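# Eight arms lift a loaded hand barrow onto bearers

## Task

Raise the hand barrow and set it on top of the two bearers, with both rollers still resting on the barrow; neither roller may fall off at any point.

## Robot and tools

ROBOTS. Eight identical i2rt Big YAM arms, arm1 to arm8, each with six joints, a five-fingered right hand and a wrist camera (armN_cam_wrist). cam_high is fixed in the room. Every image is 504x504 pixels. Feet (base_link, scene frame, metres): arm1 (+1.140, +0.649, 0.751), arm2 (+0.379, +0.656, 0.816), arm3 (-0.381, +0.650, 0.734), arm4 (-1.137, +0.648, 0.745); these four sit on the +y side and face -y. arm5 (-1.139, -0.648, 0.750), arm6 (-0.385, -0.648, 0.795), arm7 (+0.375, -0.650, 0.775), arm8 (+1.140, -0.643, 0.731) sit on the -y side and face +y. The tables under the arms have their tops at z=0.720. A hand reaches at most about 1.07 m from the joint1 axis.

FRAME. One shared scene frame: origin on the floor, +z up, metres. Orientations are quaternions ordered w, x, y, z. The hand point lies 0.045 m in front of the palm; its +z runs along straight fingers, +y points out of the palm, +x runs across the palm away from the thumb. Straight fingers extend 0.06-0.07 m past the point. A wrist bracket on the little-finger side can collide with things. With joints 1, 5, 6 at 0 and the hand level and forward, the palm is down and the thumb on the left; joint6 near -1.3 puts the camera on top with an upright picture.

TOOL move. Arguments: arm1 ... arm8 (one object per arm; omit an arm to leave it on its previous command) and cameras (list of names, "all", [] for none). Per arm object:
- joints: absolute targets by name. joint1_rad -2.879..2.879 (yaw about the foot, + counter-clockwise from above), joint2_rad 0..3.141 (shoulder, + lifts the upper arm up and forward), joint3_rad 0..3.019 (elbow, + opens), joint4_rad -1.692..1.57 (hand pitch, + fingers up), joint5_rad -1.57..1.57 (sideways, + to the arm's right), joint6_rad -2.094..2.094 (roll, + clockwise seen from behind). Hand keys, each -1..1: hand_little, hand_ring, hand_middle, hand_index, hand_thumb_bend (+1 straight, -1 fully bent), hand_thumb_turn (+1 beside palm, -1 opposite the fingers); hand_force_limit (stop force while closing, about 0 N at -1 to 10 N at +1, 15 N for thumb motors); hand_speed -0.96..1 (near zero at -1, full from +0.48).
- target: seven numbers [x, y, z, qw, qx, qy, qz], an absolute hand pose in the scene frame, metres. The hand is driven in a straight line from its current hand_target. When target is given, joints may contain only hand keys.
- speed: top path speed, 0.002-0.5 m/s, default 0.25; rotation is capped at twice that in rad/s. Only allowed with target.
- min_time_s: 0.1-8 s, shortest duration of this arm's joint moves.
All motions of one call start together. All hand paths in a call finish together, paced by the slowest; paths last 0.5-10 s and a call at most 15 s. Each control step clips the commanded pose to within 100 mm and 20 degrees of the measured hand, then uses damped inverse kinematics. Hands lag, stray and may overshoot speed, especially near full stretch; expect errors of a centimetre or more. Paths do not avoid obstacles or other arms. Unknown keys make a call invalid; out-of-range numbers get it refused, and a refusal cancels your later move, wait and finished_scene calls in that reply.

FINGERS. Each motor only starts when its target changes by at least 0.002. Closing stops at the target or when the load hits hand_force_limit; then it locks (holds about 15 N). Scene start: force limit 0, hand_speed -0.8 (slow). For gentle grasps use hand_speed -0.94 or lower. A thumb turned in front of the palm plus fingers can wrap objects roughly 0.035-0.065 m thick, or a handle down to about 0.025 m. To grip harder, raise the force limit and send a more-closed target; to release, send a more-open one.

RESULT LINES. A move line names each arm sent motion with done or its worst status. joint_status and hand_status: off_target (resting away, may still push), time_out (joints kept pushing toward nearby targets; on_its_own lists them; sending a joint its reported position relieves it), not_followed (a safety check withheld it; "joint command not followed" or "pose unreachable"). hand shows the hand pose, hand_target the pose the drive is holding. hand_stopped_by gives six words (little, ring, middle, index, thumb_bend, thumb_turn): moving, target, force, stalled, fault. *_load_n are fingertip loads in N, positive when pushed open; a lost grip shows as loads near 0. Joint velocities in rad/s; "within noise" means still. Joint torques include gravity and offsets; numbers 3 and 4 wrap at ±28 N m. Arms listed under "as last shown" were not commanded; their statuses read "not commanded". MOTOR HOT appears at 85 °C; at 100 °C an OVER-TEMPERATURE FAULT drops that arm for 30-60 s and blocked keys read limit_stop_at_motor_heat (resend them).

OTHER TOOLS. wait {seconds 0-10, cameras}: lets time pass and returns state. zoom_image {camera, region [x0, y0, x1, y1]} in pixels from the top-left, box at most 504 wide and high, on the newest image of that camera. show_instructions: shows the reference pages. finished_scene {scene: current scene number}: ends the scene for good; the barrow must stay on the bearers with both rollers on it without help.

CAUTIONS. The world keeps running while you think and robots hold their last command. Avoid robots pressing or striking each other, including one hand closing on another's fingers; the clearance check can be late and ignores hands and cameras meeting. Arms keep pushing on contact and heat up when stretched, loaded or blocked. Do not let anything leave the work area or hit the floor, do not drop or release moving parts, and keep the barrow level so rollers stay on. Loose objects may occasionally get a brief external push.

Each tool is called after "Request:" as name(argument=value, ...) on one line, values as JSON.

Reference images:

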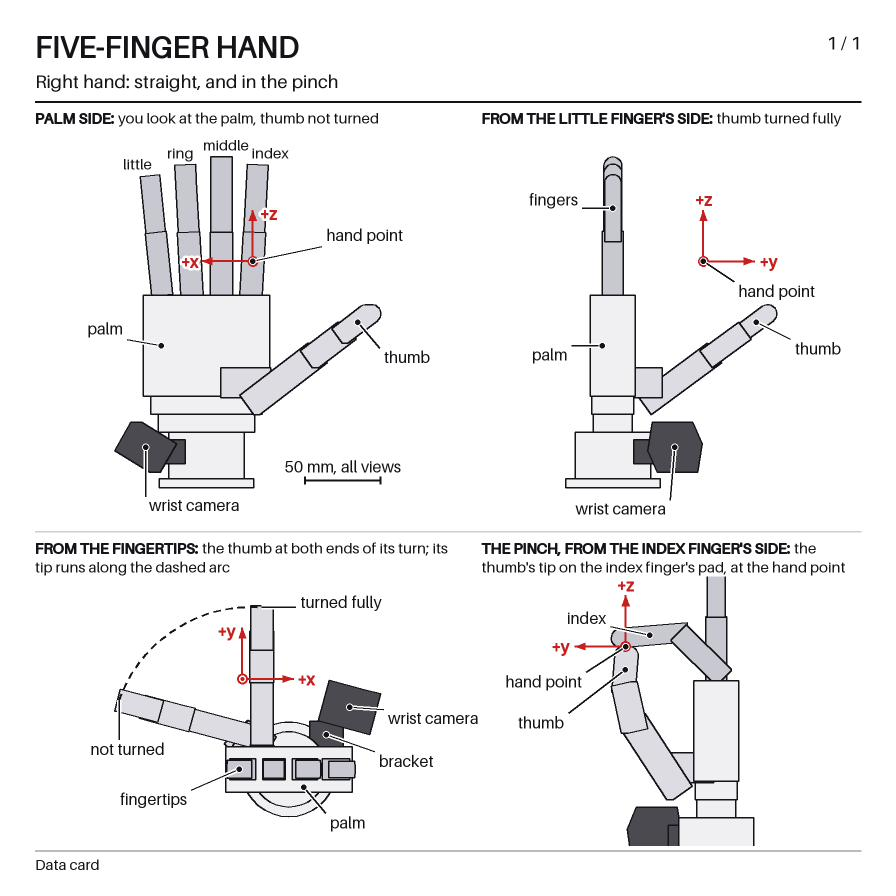

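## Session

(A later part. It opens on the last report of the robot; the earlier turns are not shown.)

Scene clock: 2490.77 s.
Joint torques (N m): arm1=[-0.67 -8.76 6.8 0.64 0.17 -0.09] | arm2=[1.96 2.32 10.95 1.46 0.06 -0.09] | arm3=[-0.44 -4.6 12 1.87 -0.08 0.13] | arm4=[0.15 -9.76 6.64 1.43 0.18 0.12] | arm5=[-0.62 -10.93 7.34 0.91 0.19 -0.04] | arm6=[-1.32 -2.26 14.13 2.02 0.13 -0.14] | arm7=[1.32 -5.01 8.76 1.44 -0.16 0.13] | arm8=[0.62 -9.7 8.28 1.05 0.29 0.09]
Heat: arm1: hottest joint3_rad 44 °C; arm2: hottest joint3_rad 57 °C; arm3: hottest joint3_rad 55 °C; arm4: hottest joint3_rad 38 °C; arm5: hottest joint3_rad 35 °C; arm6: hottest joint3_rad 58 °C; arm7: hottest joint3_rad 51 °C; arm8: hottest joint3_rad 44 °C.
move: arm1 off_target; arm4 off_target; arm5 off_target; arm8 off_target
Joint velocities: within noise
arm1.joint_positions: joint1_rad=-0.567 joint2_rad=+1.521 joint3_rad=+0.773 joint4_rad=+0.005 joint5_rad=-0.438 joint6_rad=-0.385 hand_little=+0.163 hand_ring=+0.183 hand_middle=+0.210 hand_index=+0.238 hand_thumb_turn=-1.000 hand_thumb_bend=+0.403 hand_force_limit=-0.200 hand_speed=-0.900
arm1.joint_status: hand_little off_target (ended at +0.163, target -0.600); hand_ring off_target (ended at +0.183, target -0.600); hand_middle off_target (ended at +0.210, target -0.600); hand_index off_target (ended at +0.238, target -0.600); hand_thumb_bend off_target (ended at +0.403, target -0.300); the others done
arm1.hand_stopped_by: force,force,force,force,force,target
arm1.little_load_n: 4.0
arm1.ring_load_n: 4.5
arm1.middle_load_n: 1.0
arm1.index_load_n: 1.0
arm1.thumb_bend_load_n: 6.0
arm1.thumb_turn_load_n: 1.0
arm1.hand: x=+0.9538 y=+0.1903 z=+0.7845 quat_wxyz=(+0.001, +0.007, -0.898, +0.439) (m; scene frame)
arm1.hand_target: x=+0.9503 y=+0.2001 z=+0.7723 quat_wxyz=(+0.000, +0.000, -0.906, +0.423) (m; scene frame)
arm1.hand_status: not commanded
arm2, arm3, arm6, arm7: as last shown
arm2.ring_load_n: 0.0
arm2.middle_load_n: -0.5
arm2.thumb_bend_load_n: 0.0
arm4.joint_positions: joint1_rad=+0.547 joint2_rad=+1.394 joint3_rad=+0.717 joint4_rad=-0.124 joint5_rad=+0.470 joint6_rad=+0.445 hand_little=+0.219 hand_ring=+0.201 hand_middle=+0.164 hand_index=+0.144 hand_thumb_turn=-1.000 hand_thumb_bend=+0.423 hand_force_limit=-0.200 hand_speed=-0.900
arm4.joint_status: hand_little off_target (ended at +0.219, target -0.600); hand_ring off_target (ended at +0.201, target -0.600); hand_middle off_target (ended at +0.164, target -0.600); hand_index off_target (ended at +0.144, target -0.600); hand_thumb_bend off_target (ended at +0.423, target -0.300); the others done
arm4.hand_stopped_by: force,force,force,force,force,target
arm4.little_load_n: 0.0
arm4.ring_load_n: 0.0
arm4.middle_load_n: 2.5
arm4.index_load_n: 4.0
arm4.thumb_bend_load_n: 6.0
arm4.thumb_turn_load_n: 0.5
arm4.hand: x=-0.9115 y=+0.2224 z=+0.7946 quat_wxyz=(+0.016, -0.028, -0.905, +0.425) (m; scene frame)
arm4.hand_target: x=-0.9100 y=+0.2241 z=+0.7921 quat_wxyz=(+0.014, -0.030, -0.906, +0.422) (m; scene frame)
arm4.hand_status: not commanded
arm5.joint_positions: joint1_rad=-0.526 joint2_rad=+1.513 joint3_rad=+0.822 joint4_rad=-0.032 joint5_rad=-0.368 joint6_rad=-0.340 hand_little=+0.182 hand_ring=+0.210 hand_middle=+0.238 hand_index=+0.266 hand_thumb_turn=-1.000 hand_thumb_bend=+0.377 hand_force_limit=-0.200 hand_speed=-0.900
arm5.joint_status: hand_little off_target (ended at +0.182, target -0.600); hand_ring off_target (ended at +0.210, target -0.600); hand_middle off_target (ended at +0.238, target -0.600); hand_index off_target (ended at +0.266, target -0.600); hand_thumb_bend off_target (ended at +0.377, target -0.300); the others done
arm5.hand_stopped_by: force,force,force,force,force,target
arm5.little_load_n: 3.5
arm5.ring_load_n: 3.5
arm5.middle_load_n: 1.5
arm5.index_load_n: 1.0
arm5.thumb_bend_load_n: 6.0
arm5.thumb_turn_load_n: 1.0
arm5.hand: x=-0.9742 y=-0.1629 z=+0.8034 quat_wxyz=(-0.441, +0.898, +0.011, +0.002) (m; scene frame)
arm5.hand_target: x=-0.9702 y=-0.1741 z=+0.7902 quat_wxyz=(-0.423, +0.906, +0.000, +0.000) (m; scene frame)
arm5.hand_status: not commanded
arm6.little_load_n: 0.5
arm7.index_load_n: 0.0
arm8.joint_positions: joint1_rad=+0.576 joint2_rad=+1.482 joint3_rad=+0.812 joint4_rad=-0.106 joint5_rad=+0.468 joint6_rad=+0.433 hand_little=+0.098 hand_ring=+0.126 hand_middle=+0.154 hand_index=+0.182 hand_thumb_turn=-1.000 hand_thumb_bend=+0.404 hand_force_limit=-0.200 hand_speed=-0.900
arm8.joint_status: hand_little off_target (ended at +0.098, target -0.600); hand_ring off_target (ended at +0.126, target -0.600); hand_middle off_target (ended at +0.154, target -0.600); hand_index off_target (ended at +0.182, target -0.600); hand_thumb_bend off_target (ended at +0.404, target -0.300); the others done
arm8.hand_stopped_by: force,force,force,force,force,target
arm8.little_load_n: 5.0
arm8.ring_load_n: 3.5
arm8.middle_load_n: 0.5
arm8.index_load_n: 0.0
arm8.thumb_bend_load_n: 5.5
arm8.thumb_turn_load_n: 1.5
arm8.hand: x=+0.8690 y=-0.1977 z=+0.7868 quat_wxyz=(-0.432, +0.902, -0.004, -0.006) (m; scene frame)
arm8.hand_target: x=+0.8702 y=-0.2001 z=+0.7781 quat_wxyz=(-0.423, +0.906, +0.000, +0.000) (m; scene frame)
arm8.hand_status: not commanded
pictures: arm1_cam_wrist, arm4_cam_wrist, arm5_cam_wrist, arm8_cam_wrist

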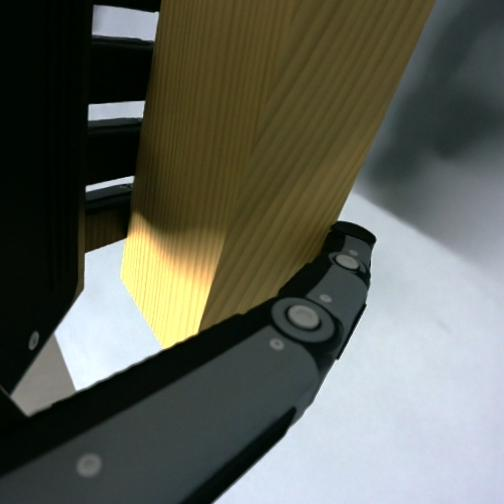

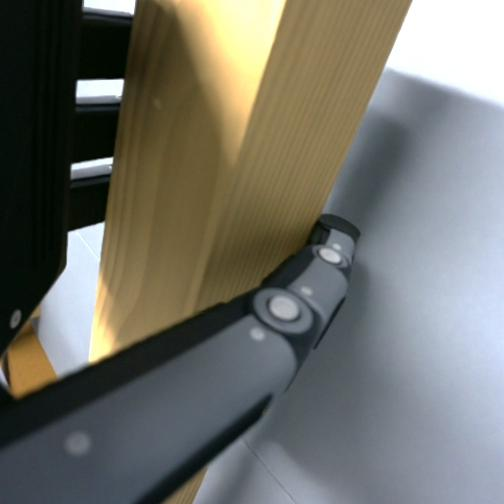

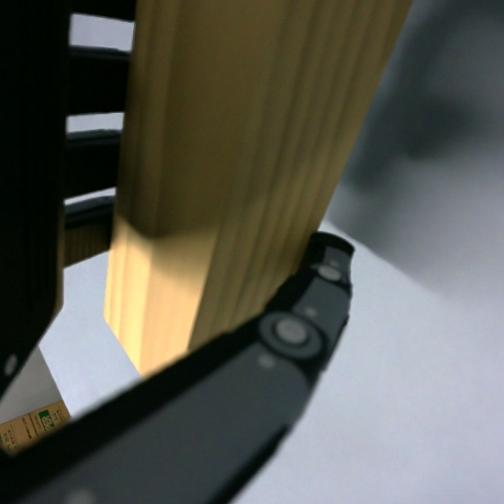

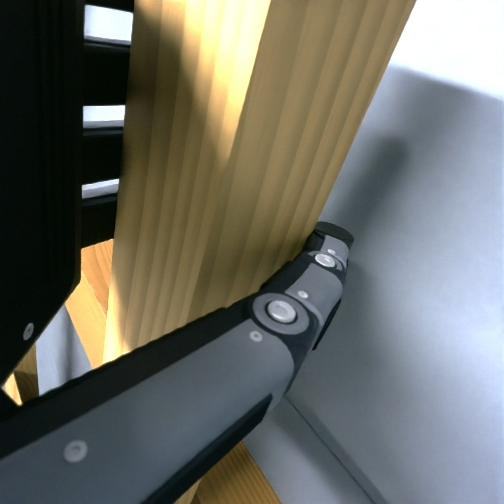

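Request:
move(arm1={"joints": {"hand_little": -0.62, "hand_ring": -0.62, "hand_middle": -0.62, "hand_index": -0.62, "hand_thumb_bend": -0.32, "hand_speed": -0.92, "hand_force_limit": 0.3}}, arm4={"joints": {"hand_little": -0.62, "hand_ring": -0.62, "hand_middle": -0.62, "hand_index": -0.62, "hand_thumb_bend": -0.32, "hand_speed": -0.92, "hand_force_limit": 0.3}}, arm5={"joints": {"hand_little": -0.62, "hand_ring": -0.62, "hand_middle": -0.62, "hand_index": -0.62, "hand_thumb_bend": -0.32, "hand_speed": -0.92, "hand_force_limit": 0.3}}, arm8={"joints": {"hand_little": -0.62, "hand_ring": -0.62, "hand_middle": -0.62, "hand_index": -0.62, "hand_thumb_bend": -0.32, "hand_speed": -0.92, "hand_force_limit": 0.3}})

Request:
move(arm1={"target": [0.952, 0.194, 0.822, 0, 0, 0.9063, -0.4226], "speed": 0.03}, arm4={"target": [-0.911, 0.223, 0.841, -0.014, 0.03, 0.9058, -0.4222], "speed": 0.03}, arm5={"target": [-0.972, -0.167, 0.84, 0.4226, -0.9063, 0, 0], "speed": 0.03}, arm8={"target": [0.87, -0.199, 0.827, 0.4226, -0.9063, 0, 0], "speed": 0.03}, cameras=["all"])

Scene clock: 2510.27 s.
Joint torques (N m): arm1=[-0.09 -9.52 6.78 0.55 0.18 -0.09] | arm2=[1.9 2.37 10.99 1.43 0.06 -0.1] | arm3=[-0.32 -4.48 11.97 1.83 -0.08 0.13] | arm4=[0.44 -9.7 6.45 1.21 0.13 0.13] | arm5=[-0.5 -11.22 7.38 0.9 0.31 -0.03] | arm6=[-1.26 -2.26 14.13 2.02 0.13 -0.14] | arm7=[1.38 -4.42 8.79 1.52 -0.17 0.14] | arm8=[0.73 -9.93 8.28 0.87 0.3 0.09]
Heat: arm1: hottest joint3_rad 44 °C; arm2: hottest joint3_rad 57 °C; arm3: hottest joint3_rad 55 °C; arm4: hottest joint3_rad 37 °C; arm5: hottest joint3_rad 34 °C; arm6: hottest joint3_rad 59 °C; arm7: hottest joint3_rad 51 °C; arm8: hottest joint3_rad 44 °C.
move: arm1 off_target; arm4 off_target; arm5 off_target; arm8 off_target
Joint velocities: within noise
arm1.joint_positions: joint1_rad=-0.567 joint2_rad=+1.523 joint3_rad=+0.773 joint4_rad=+0.008 joint5_rad=-0.440 joint6_rad=-0.386 hand_little=+0.143 hand_ring=+0.170 hand_middle=+0.183 hand_index=+0.203 hand_thumb_turn=-1.000 hand_thumb_bend=+0.401 hand_force_limit=+0.300 hand_speed=-0.920
arm1.joint_status: hand_little off_target (ended at +0.143, target -0.620); hand_ring off_target (ended at +0.170, target -0.620); hand_middle off_target (ended at +0.183, target -0.620); hand_index off_target (ended at +0.203, target -0.620); hand_thumb_bend off_target (ended at +0.401, target -0.320); the others done
arm1.hand_stopped_by: force,force,force,force,force,target
arm1.little_load_n: 6.0
arm1.ring_load_n: 3.5
arm1.middle_load_n: 6.0
arm1.index_load_n: 6.5
arm1.thumb_bend_load_n: 13.0
arm1.thumb_turn_load_n: 1.0
arm1.hand: x=+0.9537 y=+0.1898 z=+0.7841 quat_wxyz=(+0.001, +0.008, -0.898, +0.440) (m; scene frame)
arm1.hand_target: x=+0.9502 y=+0.2001 z=+0.7722 quat_wxyz=(+0.000, +0.000, -0.906, +0.423) (m; scene frame)
arm1.hand_status: not commanded
arm2, arm3, arm7: as last shown
arm2.middle_load_n: 0.0
arm4.joint_positions: joint1_rad=+0.547 joint2_rad=+1.396 joint3_rad=+0.717 joint4_rad=-0.119 joint5_rad=+0.471 joint6_rad=+0.444 hand_little=+0.169 hand_ring=+0.159 hand_middle=+0.144 hand_index=+0.131 hand_thumb_turn=-1.000 hand_thumb_bend=+0.421 hand_force_limit=+0.300 hand_speed=-0.920
arm4.joint_status: hand_little off_target (ended at +0.169, target -0.620); hand_ring off_target (ended at +0.159, target -0.620); hand_middle off_target (ended at +0.144, target -0.620); hand_index off_target (ended at +0.131, target -0.620); hand_thumb_bend off_target (ended at +0.421, target -0.320); the others done
arm4.hand_stopped_by: force,force,force,force,force,target
arm4.little_load_n: 8.0
arm4.ring_load_n: 7.5
arm4.middle_load_n: 3.0
arm4.index_load_n: 2.0
arm4.thumb_bend_load_n: 12.5
arm4.thumb_turn_load_n: 1.5
arm4.hand: x=-0.9114 y=+0.2216 z=+0.7942 quat_wxyz=(+0.017, -0.028, -0.904, +0.425) (m; scene frame)
arm4.hand_target: x=-0.9101 y=+0.2240 z=+0.7920 quat_wxyz=(+0.014, -0.030, -0.906, +0.422) (m; scene frame)
arm4.hand_status: not commanded
arm5.joint_positions: joint1_rad=-0.526 joint2_rad=+1.516 joint3_rad=+0.822 joint4_rad=-0.032 joint5_rad=-0.371 joint6_rad=-0.340 hand_little=+0.148 hand_ring=+0.183 hand_middle=+0.203 hand_index=+0.224 hand_thumb_turn=-1.000 hand_thumb_bend=+0.374 hand_force_limit=+0.300 hand_speed=-0.920
arm5.joint_status: hand_little off_target (ended at +0.148, target -0.620); hand_ring off_target (ended at +0.183, target -0.620); hand_middle off_target (ended at +0.203, target -0.620); hand_index off_target (ended at +0.224, target -0.620); hand_thumb_bend off_target (ended at +0.374, target -0.320); the others done
arm5.hand_stopped_by: force,force,force,force,force,target
arm5.little_load_n: 7.0
arm5.ring_load_n: 4.5
arm5.middle_load_n: 6.0
arm5.index_load_n: 6.5
arm5.thumb_bend_load_n: 13.0
arm5.thumb_turn_load_n: 2.0
arm5.hand: x=-0.9748 y=-0.1631 z=+0.8021 quat_wxyz=(-0.440, +0.898, +0.011, +0.000) (m; scene frame)
arm5.hand_target: x=-0.9702 y=-0.1741 z=+0.7902 quat_wxyz=(-0.423, +0.906, +0.000, +0.000) (m; scene frame)
arm5.hand_status: not commanded
arm6.joint_positions: joint1_rad=+0.011 joint2_rad=+0.905 joint3_rad=+1.346 joint4_rad=-1.316 joint5_rad=+0.402 joint6_rad=+0.010 hand_little=+1.000 hand_ring=+1.000 hand_middle=+1.000 hand_index=+1.000 hand_thumb_turn=+1.000 hand_thumb_bend=+0.997 hand_force_limit=-0.300 hand_speed=-0.700
arm6.joint_status: not commanded
arm6.hand_stopped_by: target,target,target,target,target,target
arm6.little_load_n: 0.0
arm6.ring_load_n: 0.0
arm6.middle_load_n: 0.0
arm6.index_load_n: 0.0
arm6.thumb_bend_load_n: 0.0
arm6.thumb_turn_load_n: 0.0
arm6.hand: x=-0.3262 y=-0.3342 z=+1.1831 quat_wxyz=(-0.326, +0.921, -0.089, +0.193) (m; scene frame)
arm6.hand_target: x=-0.3223 y=-0.3291 z=+1.2119 quat_wxyz=(-0.358, +0.908, -0.096, +0.194) (m; scene frame)
arm6.hand_status: not commanded
arm8.joint_positions: joint1_rad=+0.575 joint2_rad=+1.485 joint3_rad=+0.812 joint4_rad=-0.101 joint5_rad=+0.468 joint6_rad=+0.432 hand_little=+0.084 hand_ring=+0.106 hand_middle=+0.112 hand_index=+0.132 hand_thumb_turn=-1.000 hand_thumb_bend=+0.402 hand_force_limit=+0.300 hand_speed=-0.920
arm8.joint_status: hand_little off_target (ended at +0.084, target -0.620); hand_ring off_target (ended at +0.106, target -0.620); hand_middle off_target (ended at +0.112, target -0.620); hand_index off_target (ended at +0.132, target -0.620); hand_thumb_bend off_target (ended at +0.402, target -0.320); the others done
arm8.hand_stopped_by: force,force,force,force,force,target
arm8.little_load_n: 1.0
arm8.ring_load_n: 2.5
arm8.middle_load_n: 7.0
arm8.index_load_n: 8.0
arm8.thumb_bend_load_n: 13.5
arm8.thumb_turn_load_n: 1.0
arm8.hand: x=+0.8690 y=-0.1967 z=+0.7864 quat_wxyz=(-0.433, +0.901, -0.004, -0.007) (m; scene frame)
arm8.hand_target: x=+0.8700 y=-0.2002 z=+0.7781 quat_wxyz=(-0.423, +0.906, +0.000, +0.000) (m; scene frame)
arm8.hand_status: not commanded
pictures: none

Scene clock: 2512.47 s.
Joint torques (N m): arm1=[-0.73 -15.15 8.42 -0.57 -0.4 0.17] | arm2=[1.9 2.32 10.97 1.47 0.05 -0.1] | arm3=[-0.26 -4.66 11.93 1.89 -0.07 0.14] | arm4=[0.79 -17.79 9.22 -1.57 0.87 0.06] | arm5=[0.09 -18.02 9.33 -0.77 -0.08 0.15] | arm6=[-1.26 -2.26 14.13 2.02 0.13 -0.14] | arm7=[1.2 -4.72 8.77 1.46 -0.15 0.13] | arm8=[1.32 -17.38 10.52 -1.06 0.76 -0.03]
Heat: arm1: hottest joint3_rad 44 °C; arm2: hottest joint3_rad 57 °C; arm3: hottest joint3_rad 55 °C; arm4: hottest joint3_rad 37 °C; arm5: hottest joint3_rad 35 °C; arm6: hottest joint3_rad 59 °C; arm7: hottest joint3_rad 51 °C; arm8: hottest joint3_rad 44 °C.
move: arm1 off_target; arm4 off_target; arm5 off_target; arm8 off_target
Joint velocities: within noise
arm1.joint_positions: joint1_rad=-0.553 joint2_rad=+1.523 joint3_rad=+0.821 joint4_rad=-0.106 joint5_rad=-0.418 joint6_rad=-0.398 hand_little=+0.143 hand_ring=+0.170 hand_middle=+0.184 hand_index=+0.203 hand_thumb_turn=-1.000 hand_thumb_bend=+0.402 hand_force_limit=+0.300 hand_speed=-0.920
arm1.joint_status: not commanded
arm1.hand_stopped_by: force,force,force,force,force,target
arm1.little_load_n: 5.5
arm1.ring_load_n: 4.5
arm1.middle_load_n: 8.5
arm1.index_load_n: 11.0
arm1.thumb_bend_load_n: 19.5
arm1.thumb_turn_load_n: 3.5
arm1.hand: x=+0.9567 y=+0.1903 z=+0.7877 quat_wxyz=(-0.006, +0.008, -0.912, +0.411) (m; scene frame)
arm1.hand_target: x=+0.9523 y=+0.1931 z=+0.8201 quat_wxyz=(+0.000, +0.000, -0.906, +0.423) (m; scene frame)
arm1.hand_status: off_target (0.035 m and 1.9 deg from the pose sent, 0.038 m and 2.3 deg at the start)
arm2, arm3, arm6, arm7: as last shown
arm2.middle_load_n: -0.5
arm4.joint_positions: joint1_rad=+0.542 joint2_rad=+1.396 joint3_rad=+0.752 joint4_rad=-0.199 joint5_rad=+0.449 joint6_rad=+0.446 hand_little=+0.169 hand_ring=+0.159 hand_middle=+0.144 hand_index=+0.132 hand_thumb_turn=-1.000 hand_thumb_bend=+0.422 hand_force_limit=+0.300 hand_speed=-0.920
arm4.joint_status: not commanded
arm4.hand_stopped_by: force,force,force,force,force,target
arm4.little_load_n: 8.5
arm4.ring_load_n: 9.5
arm4.middle_load_n: 5.0
arm4.index_load_n: 6.0
arm4.thumb_bend_load_n: 17.5
arm4.thumb_turn_load_n: 4.0
arm4.hand: x=-0.9103 y=+0.2238 z=+0.7974 quat_wxyz=(+0.019, -0.022, -0.914, +0.405) (m; scene frame)
arm4.hand_target: x=-0.9108 y=+0.2222 z=+0.8382 quat_wxyz=(+0.013, -0.030, -0.906, +0.423) (m; scene frame)
arm4.hand_status: off_target (0.044 m and 2.5 deg from the pose sent, 0.047 m and 0.5 deg at the start)
arm5.joint_positions: joint1_rad=-0.519 joint2_rad=+1.516 joint3_rad=+0.874 joint4_rad=-0.138 joint5_rad=-0.351 joint6_rad=-0.350 hand_little=+0.148 hand_ring=+0.183 hand_middle=+0.203 hand_index=+0.224 hand_thumb_turn=-1.000 hand_thumb_bend=+0.375 hand_force_limit=+0.300 hand_speed=-0.920
arm5.joint_status: not commanded
arm5.hand_stopped_by: force,force,force,force,force,target
arm5.little_load_n: 8.5
arm5.ring_load_n: 5.5
arm5.middle_load_n: 7.0
arm5.index_load_n: 7.0
arm5.thumb_bend_load_n: 16.0
arm5.thumb_turn_load_n: 2.5
arm5.hand: x=-0.9734 y=-0.1622 z=+0.8093 quat_wxyz=(-0.416, +0.909, +0.010, -0.002) (m; scene frame)
arm5.hand_target: x=-0.9722 y=-0.1664 z=+0.8383 quat_wxyz=(-0.423, +0.906, +0.000, +0.000) (m; scene frame)
arm5.hand_status: off_target (0.031 m and 1.4 deg from the pose sent, 0.038 m and 2.5 deg at the start)
arm6.ring_load_n: -0.5
arm8.joint_positions: joint1_rad=+0.565 joint2_rad=+1.487 joint3_rad=+0.852 joint4_rad=-0.196 joint5_rad=+0.456 joint6_rad=+0.443 hand_little=+0.085 hand_ring=+0.106 hand_middle=+0.112 hand_index=+0.132 hand_thumb_turn=-1.000 hand_thumb_bend=+0.403 hand_force_limit=+0.300 hand_speed=-0.920
arm8.joint_status: not commanded
arm8.hand_stopped_by: force,force,force,force,force,target
arm8.little_load_n: 6.5
arm8.ring_load_n: 6.0
arm8.middle_load_n: 8.0
arm8.index_load_n: 6.5
arm8.thumb_bend_load_n: 19.0
arm8.thumb_turn_load_n: 1.0
arm8.hand: x=+0.8723 y=-0.1975 z=+0.7888 quat_wxyz=(-0.410, +0.912, -0.004, +0.003) (m; scene frame)
arm8.hand_target: x=+0.8700 y=-0.1986 z=+0.8251 quat_wxyz=(-0.423, +0.906, +0.000, -0.001) (m; scene frame)
arm8.hand_status: off_target (0.038 m and 1.7 deg from the pose sent, 0.041 m and 1.6 deg at the start)
pictures: arm1_cam_wrist, arm2_cam_wrist, arm3_cam_wrist, arm4_cam_wrist, arm5_cam_wrist, arm6_cam_wrist, arm7_cam_wrist, arm8_cam_wrist, cam_high

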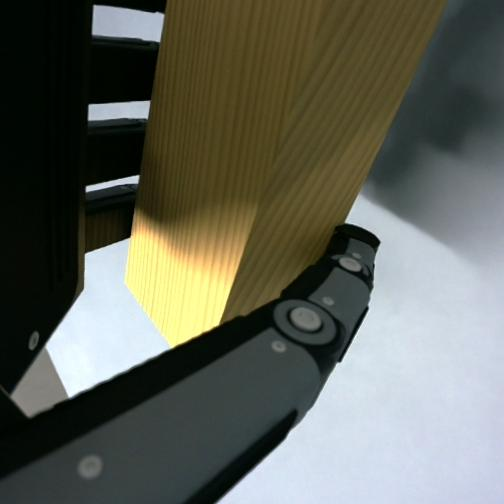

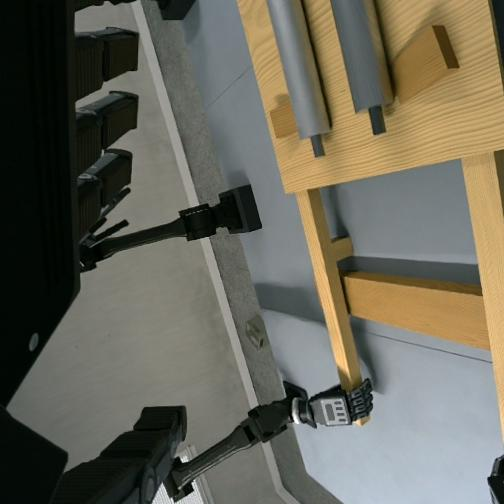

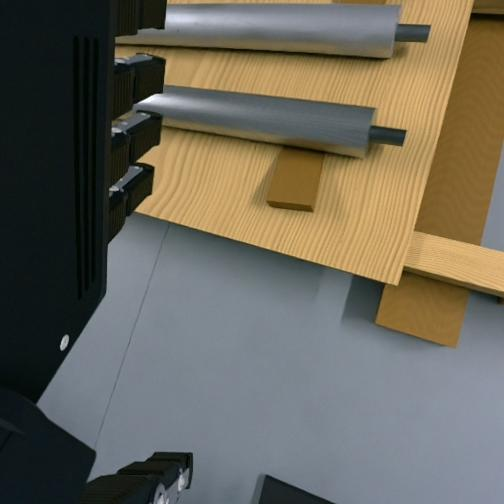

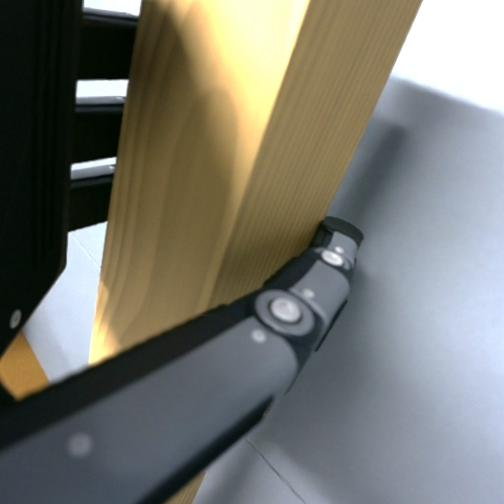

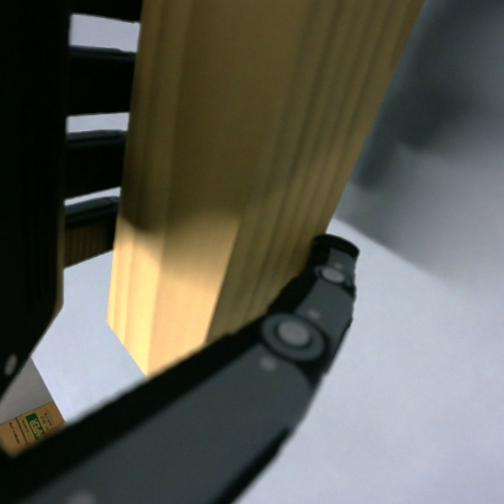

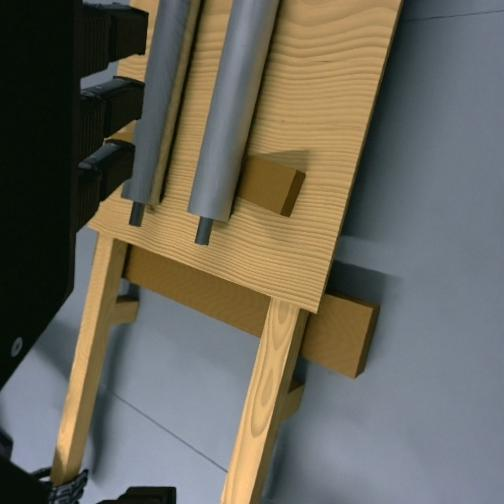

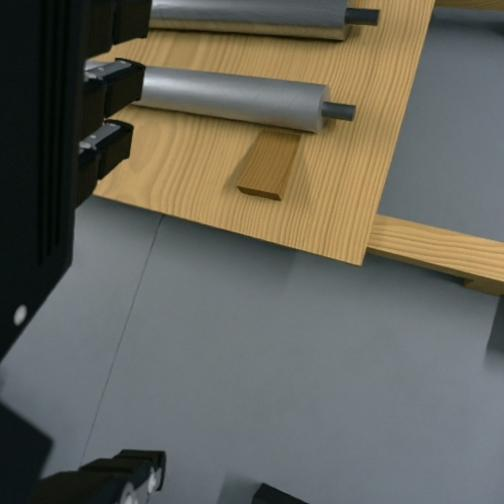

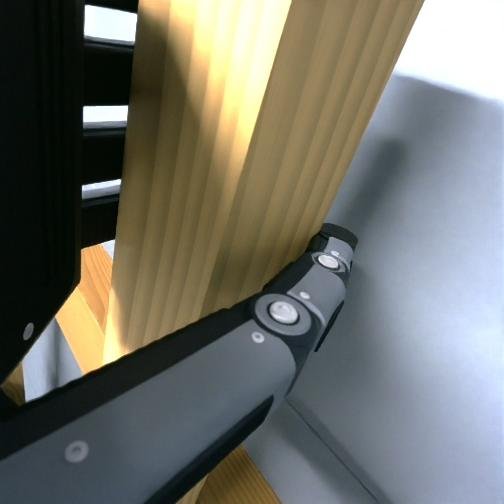

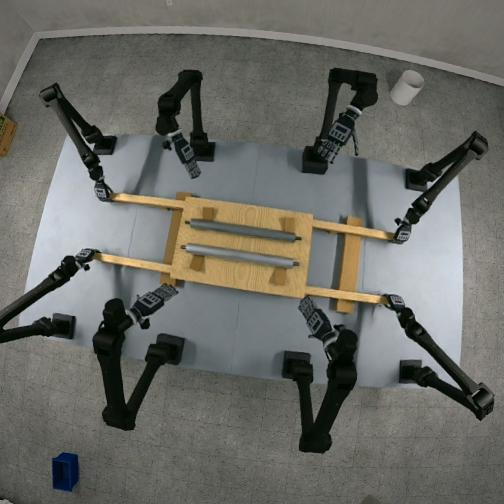

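Request:
move(arm1={"target": [0.952, 0.194, 0.86, 0, 0, 0.9063, -0.4226], "speed": 0.03}, arm4={"target": [-0.911, 0.223, 0.88, -0.014, 0.03, 0.9058, -0.4222], "speed": 0.03}, arm5={"target": [-0.972, -0.167, 0.875, 0.4226, -0.9063, 0, 0], "speed": 0.03}, arm8={"target": [0.87, -0.199, 0.866, 0.4226, -0.9063, 0, 0], "speed": 0.03}, cameras=["cam_high", "arm6_cam_wrist", "arm3_cam_wrist", "arm1_cam_wrist"])

Scene clock: 2527.33 s.
Joint torques (N m): arm1=[-0.38 -16.38 9.89 -0.91 -0.77 0.24] | arm2=[1.9 2.32 10.93 1.5 0.06 -0.09] | arm3=[-0.62 -4.37 11.99 1.81 -0.09 0.14] | arm4=[-0.15 -19.08 10.55 -1.8 1.06 -0.01] | arm5=[0.15 -19.6 10.14 -1.09 -0.13 0.17] | arm6=[-1.32 -2.2 14.13 2 0.13 -0.14] | arm7=[1.38 -4.84 8.77 1.42 -0.18 0.12] | arm8=[1.73 -21.36 10.92 -1.35 0.75 0.02]
Heat: arm1: hottest joint3_rad 44 °C; arm2: hottest joint3_rad 57 °C; arm3: hottest joint3_rad 55 °C; arm4: hottest joint3_rad 40 °C; arm5: hottest joint3_rad 36 °C; arm6: hottest joint3_rad 59 °C; arm7: hottest joint3_rad 51 °C; arm8: hottest joint3_rad 44 °C.
move: arm1 off_target; arm4 off_target; arm5 off_target; arm8 off_target
Joint velocities: within noise
arm1.joint_positions: joint1_rad=-0.552 joint2_rad=+1.487 joint3_rad=+0.858 joint4_rad=-0.213 joint5_rad=-0.409 joint6_rad=-0.410 hand_little=+0.143 hand_ring=+0.170 hand_middle=+0.184 hand_index=+0.204 hand_thumb_turn=-1.000 hand_thumb_bend=+0.402 hand_force_limit=+0.300 hand_speed=-0.920
arm1.joint_status: not commanded
arm1.hand_stopped_by: force,force,force,force,force,target
arm1.little_load_n: 5.5
arm1.ring_load_n: 4.5
arm1.middle_load_n: 9.0
arm1.index_load_n: 12.0
arm1.thumb_bend_load_n: 20.0
arm1.thumb_turn_load_n: 3.0
arm1.hand: x=+0.9573 y=+0.1947 z=+0.8060 quat_wxyz=(-0.009, +0.009, -0.918, +0.396) (m; scene frame)
arm1.hand_target: x=+0.9525 y=+0.1931 z=+0.8563 quat_wxyz=(+0.000, +0.000, -0.906, +0.423) (m; scene frame)
arm1.hand_status: off_target (0.054 m and 3.6 deg from the pose sent, 0.073 m and 1.9 deg at the start)
arm2.joint_positions: joint1_rad=-0.014 joint2_rad=+0.696 joint3_rad=+1.349 joint4_rad=-1.293 joint5_rad=+0.402 joint6_rad=+0.516 hand_little=+1.000 hand_ring=+1.000 hand_middle=+1.000 hand_index=+1.000 hand_thumb_turn=+1.000 hand_thumb_bend=+0.650 hand_force_limit=-0.300 hand_speed=-0.700
arm2.joint_status: not commanded
arm2.hand_stopped_by: target,target,target,target,target,target
arm2.little_load_n: 0.0
arm2.ring_load_n: 0.0
arm2.middle_load_n: 0.0
arm2.index_load_n: 0.0
arm2.thumb_bend_load_n: 0.0
arm2.thumb_turn_load_n: -0.5
arm2.hand: x=+0.3665 y=+0.3811 z=+1.2808 quat_wxyz=(+0.061, -0.299, -0.825, +0.475) (m; scene frame)
arm2.hand_target: x=+0.3705 y=+0.3844 z=+1.3034 quat_wxyz=(+0.054, -0.287, -0.820, +0.492) (m; scene frame)
arm2.hand_status: not commanded
arm3, arm6, arm7: as last shown
arm4.joint_positions: joint1_rad=+0.542 joint2_rad=+1.359 joint3_rad=+0.802 joint4_rad=-0.313 joint5_rad=+0.443 joint6_rad=+0.451 hand_little=+0.169 hand_ring=+0.159 hand_middle=+0.144 hand_index=+0.132 hand_thumb_turn=-1.000 hand_thumb_bend=+0.423 hand_force_limit=+0.300 hand_speed=-0.920
arm4.joint_status: not commanded
arm4.hand_stopped_by: force,force,force,force,force,target
arm4.little_load_n: 10.0
arm4.ring_load_n: 11.5
arm4.middle_load_n: 6.5
arm4.index_load_n: 6.0
arm4.thumb_bend_load_n: 19.0
arm4.thumb_turn_load_n: 2.0
arm4.hand: x=-0.9098 y=+0.2258 z=+0.8205 quat_wxyz=(+0.023, -0.020, -0.919, +0.393) (m; scene frame)
arm4.hand_target: x=-0.9109 y=+0.2221 z=+0.8759 quat_wxyz=(+0.013, -0.030, -0.906, +0.423) (m; scene frame)
arm4.hand_status: off_target (0.060 m and 3.9 deg from the pose sent, 0.083 m and 2.5 deg at the start)
arm5.joint_positions: joint1_rad=-0.518 joint2_rad=+1.487 joint3_rad=+0.920 joint4_rad=-0.230 joint5_rad=-0.350 joint6_rad=-0.353 hand_little=+0.148 hand_ring=+0.183 hand_middle=+0.203 hand_index=+0.224 hand_thumb_turn=-1.000 hand_thumb_bend=+0.375 hand_force_limit=+0.300 hand_speed=-0.920
arm5.joint_status: not commanded
arm5.hand_stopped_by: force,force,force,force,force,target
arm5.little_load_n: 9.0
arm5.ring_load_n: 5.5
arm5.middle_load_n: 7.5
arm5.index_load_n: 7.0
arm5.thumb_bend_load_n: 16.5
arm5.thumb_turn_load_n: 3.0
arm5.hand: x=-0.9726 y=-0.1611 z=+0.8320 quat_wxyz=(-0.409, +0.912, +0.010, -0.004) (m; scene frame)
arm5.hand_target: x=-0.9722 y=-0.1659 z=+0.8724 quat_wxyz=(-0.424, +0.906, +0.000, +0.000) (m; scene frame)
arm5.hand_status: off_target (0.043 m and 2.1 deg from the pose sent, 0.066 m and 1.4 deg at the start)
arm6.ring_load_n: 0.0
arm8.joint_positions: joint1_rad=+0.558 joint2_rad=+1.481 joint3_rad=+0.910 joint4_rad=-0.296 joint5_rad=+0.455 joint6_rad=+0.437 hand_little=+0.085 hand_ring=+0.106 hand_middle=+0.112 hand_index=+0.132 hand_thumb_turn=-1.000 hand_thumb_bend=+0.403 hand_force_limit=+0.300 hand_speed=-0.920
arm8.joint_status: not commanded
arm8.hand_stopped_by: force,force,force,force,force,target
arm8.little_load_n: 10.0
arm8.ring_load_n: 7.0
arm8.middle_load_n: 6.0
arm8.index_load_n: 2.5
arm8.thumb_bend_load_n: 16.5
arm8.thumb_turn_load_n: 2.5
arm8.hand: x=+0.8738 y=-0.1931 z=+0.8038 quat_wxyz=(-0.396, +0.918, +0.000, +0.015) (m; scene frame)
arm8.hand_target: x=+0.8700 y=-0.1975 z=+0.8613 quat_wxyz=(-0.423, +0.906, +0.000, -0.001) (m; scene frame)
arm8.hand_status: off_target (0.063 m and 3.7 deg from the pose sent, 0.077 m and 1.7 deg at the start)
pictures: arm1_cam_wrist, arm3_cam_wrist, arm6_cam_wrist, cam_high

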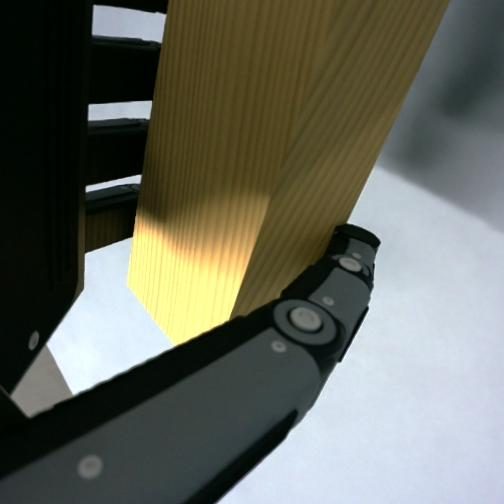

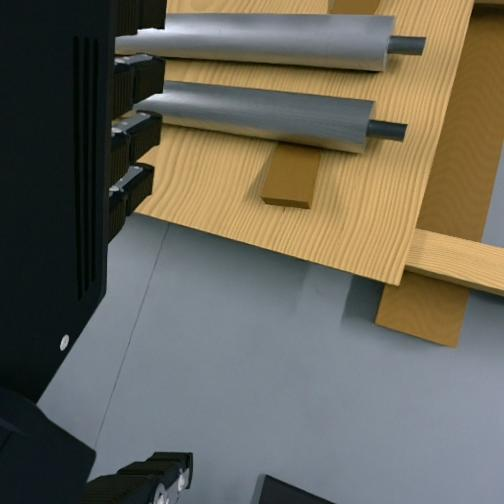

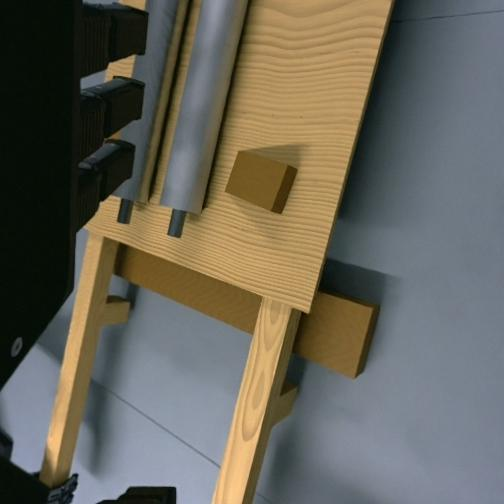

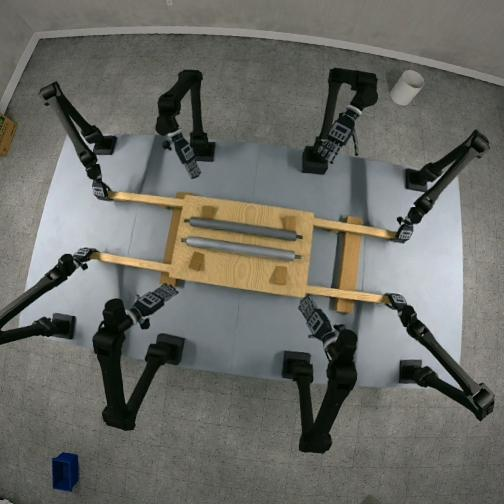

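Request:
zoom_image(camera="cam_high", region=[160, 180, 330, 310])

Scaled by 2.965 from the camera's 504x504 image, which has a finer 720x720 frame.

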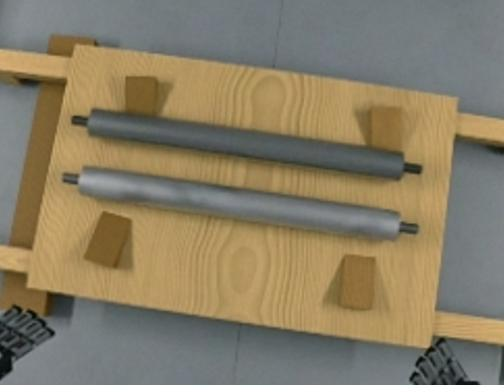

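Request:
move(arm1={"target": [0.952, 0.194, 0.897, 0, 0, 0.9063, -0.4226], "speed": 0.02}, arm4={"target": [-0.911, 0.223, 0.91, -0.014, 0.03, 0.9058, -0.4222], "speed": 0.02}, arm5={"target": [-0.972, -0.167, 0.899, 0.4226, -0.9063, 0, 0], "speed": 0.02}, arm8={"target": [0.87, -0.199, 0.907, 0.4226, -0.9063, 0, 0], "speed": 0.02}, cameras=["cam_high", "arm6_cam_wrist", "arm3_cam_wrist", "arm8_cam_wrist"])

Request:
zoom_image(camera="cam_high", region=[160, 180, 330, 310])

Scene clock: 2559.87 s.
Joint torques (N m): arm1=[-0.21 -17.08 11.1 -0.92 -0.7 0.29] | arm2=[2.02 2.26 10.99 1.44 0.07 -0.1] | arm3=[-0.73 -4.54 12.03 1.91 -0.09 0.13] | arm4=[0.03 -19.25 11.56 -1.85 1.1 -0.08] | arm5=[0.15 -19.78 11.1 -1.29 -0.23 0.23] | arm6=[-1.26 -2.2 14.13 2 0.13 -0.14] | arm7=[1.26 -4.84 8.8 1.46 -0.17 0.13] | arm8=[1.79 -22.48 12.68 -1.54 0.74 0.05]
Heat: arm1: hottest joint3_rad 47 °C; arm2: hottest joint3_rad 57 °C; arm3: hottest joint3_rad 55 °C; arm4: hottest joint3_rad 45 °C; arm5: hottest joint3_rad 39 °C; arm6: hottest joint3_rad 59 °C; arm7: hottest joint3_rad 51 °C; arm8: hottest joint3_rad 45 °C.
move: arm1 off_target; arm4 off_target; arm5 off_target; arm8 off_target
Joint velocities: within noise
arm1.joint_positions: joint1_rad=-0.551 joint2_rad=+1.442 joint3_rad=+0.908 joint4_rad=-0.320 joint5_rad=-0.409 joint6_rad=-0.410 hand_little=+0.143 hand_ring=+0.170 hand_middle=+0.184 hand_index=+0.204 hand_thumb_turn=-1.000 hand_thumb_bend=+0.402 hand_force_limit=+0.300 hand_speed=-0.920
arm1.joint_status: not commanded
arm1.hand_stopped_by: force,force,force,force,force,target
arm1.little_load_n: 4.5
arm1.ring_load_n: 4.5
arm1.middle_load_n: 9.5
arm1.index_load_n: 13.0
arm1.thumb_bend_load_n: 19.0
arm1.thumb_turn_load_n: 3.5
arm1.hand: x=+0.9576 y=+0.1943 z=+0.8366 quat_wxyz=(-0.012, +0.008, -0.920, +0.392) (m; scene frame)
arm1.hand_target: x=+0.9528 y=+0.1932 z=+0.8932 quat_wxyz=(+0.000, +0.000, -0.906, +0.423) (m; scene frame)
arm1.hand_status: off_target (0.061 m and 4.2 deg from the pose sent, 0.091 m and 3.6 deg at the start)
arm2, arm3, arm6, arm7: as last shown
arm2.ring_load_n: -0.5
arm2.thumb_turn_load_n: 0.0
arm3.little_load_n: -0.5
arm3.thumb_bend_load_n: -0.5
arm4.joint_positions: joint1_rad=+0.542 joint2_rad=+1.329 joint3_rad=+0.846 joint4_rad=-0.399 joint5_rad=+0.441 joint6_rad=+0.455 hand_little=+0.169 hand_ring=+0.159 hand_middle=+0.144 hand_index=+0.132 hand_thumb_turn=-1.000 hand_thumb_bend=+0.423 hand_force_limit=+0.300 hand_speed=-0.920
arm4.joint_status: not commanded
arm4.hand_stopped_by: force,force,force,force,force,target
arm4.little_load_n: 12.0
arm4.ring_load_n: 13.0
arm4.middle_load_n: 6.5
arm4.index_load_n: 5.0
arm4.thumb_bend_load_n: 18.0
arm4.thumb_turn_load_n: 1.0
arm4.hand: x=-0.9091 y=+0.2261 z=+0.8426 quat_wxyz=(+0.025, -0.020, -0.921, +0.388) (m; scene frame)
arm4.hand_target: x=-0.9110 y=+0.2225 z=+0.9052 quat_wxyz=(+0.013, -0.030, -0.906, +0.423) (m; scene frame)
arm4.hand_status: off_target (0.068 m and 4.6 deg from the pose sent, 0.090 m and 3.9 deg at the start)
arm5.joint_positions: joint1_rad=-0.517 joint2_rad=+1.462 joint3_rad=+0.952 joint4_rad=-0.294 joint5_rad=-0.346 joint6_rad=-0.357 hand_little=+0.148 hand_ring=+0.183 hand_middle=+0.203 hand_index=+0.224 hand_thumb_turn=-1.000 hand_thumb_bend=+0.375 hand_force_limit=+0.300 hand_speed=-0.920
arm5.joint_status: not commanded
arm5.hand_stopped_by: force,force,force,force,force,target
arm5.little_load_n: 8.0
arm5.ring_load_n: 5.5
arm5.middle_load_n: 7.5
arm5.index_load_n: 7.5
arm5.thumb_bend_load_n: 16.0
arm5.thumb_turn_load_n: 3.5
arm5.hand: x=-0.9722 y=-0.1618 z=+0.8496 quat_wxyz=(-0.405, +0.914, +0.011, -0.004) (m; scene frame)
arm5.hand_target: x=-0.9724 y=-0.1660 z=+0.8960 quat_wxyz=(-0.424, +0.906, +0.000, +0.000) (m; scene frame)
arm5.hand_status: off_target (0.050 m and 2.6 deg from the pose sent, 0.067 m and 2.1 deg at the start)
arm8.joint_positions: joint1_rad=+0.558 joint2_rad=+1.452 joint3_rad=+0.966 joint4_rad=-0.407 joint5_rad=+0.455 joint6_rad=+0.434 hand_little=+0.085 hand_ring=+0.106 hand_middle=+0.112 hand_index=+0.132 hand_thumb_turn=-1.000 hand_thumb_bend=+0.403 hand_force_limit=+0.300 hand_speed=-0.920
arm8.joint_status: not commanded
arm8.hand_stopped_by: force,force,force,force,force,target
arm8.little_load_n: 11.0
arm8.ring_load_n: 7.5
arm8.middle_load_n: 6.0
arm8.index_load_n: 2.0
arm8.thumb_bend_load_n: 17.5
arm8.thumb_turn_load_n: 4.0
arm8.hand: x=+0.8747 y=-0.1938 z=+0.8290 quat_wxyz=(-0.386, +0.922, +0.005, +0.022) (m; scene frame)
arm8.hand_target: x=+0.8703 y=-0.1978 z=+0.9009 quat_wxyz=(-0.423, +0.906, +0.000, -0.001) (m; scene frame)
arm8.hand_status: off_target (0.078 m and 5.2 deg from the pose sent, 0.103 m and 3.7 deg at the start)
pictures: arm3_cam_wrist, arm6_cam_wrist, arm8_cam_wrist, cam_high

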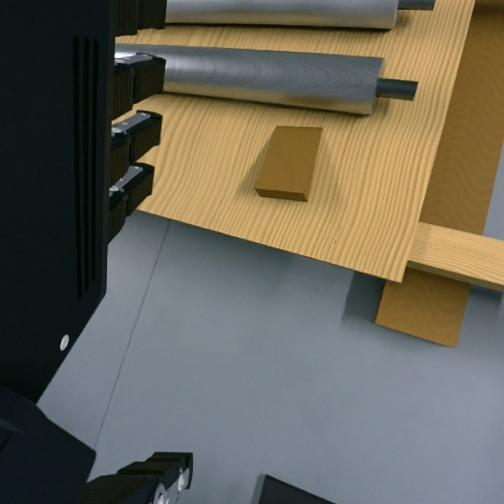

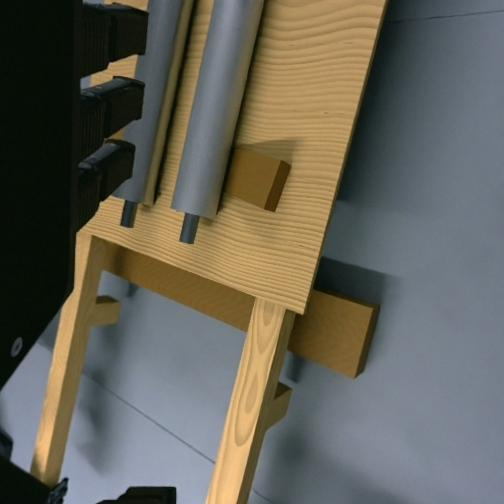

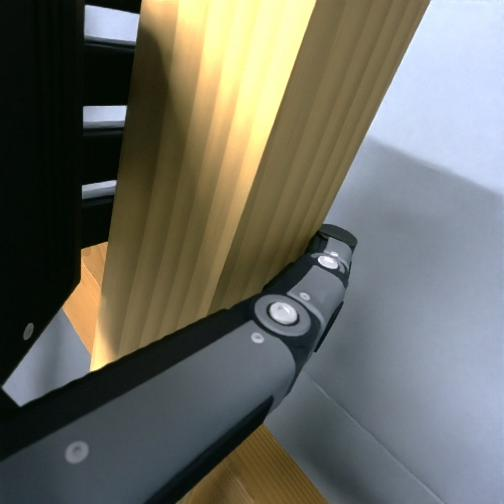

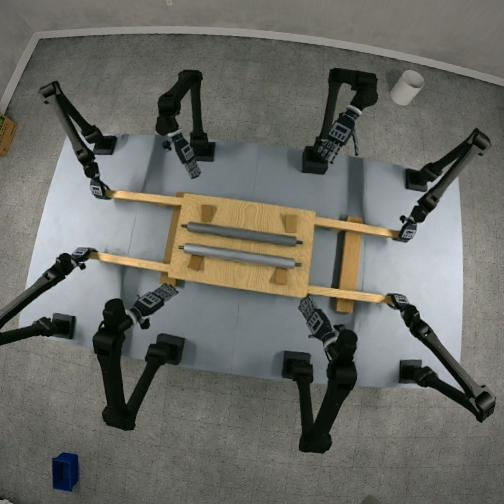

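Scaled by 2.965 from the camera's 504x504 image, which has a finer 720x720 frame.

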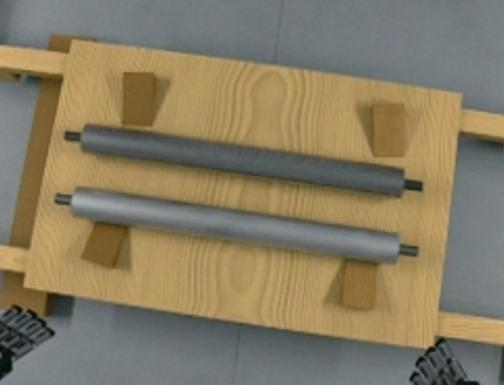

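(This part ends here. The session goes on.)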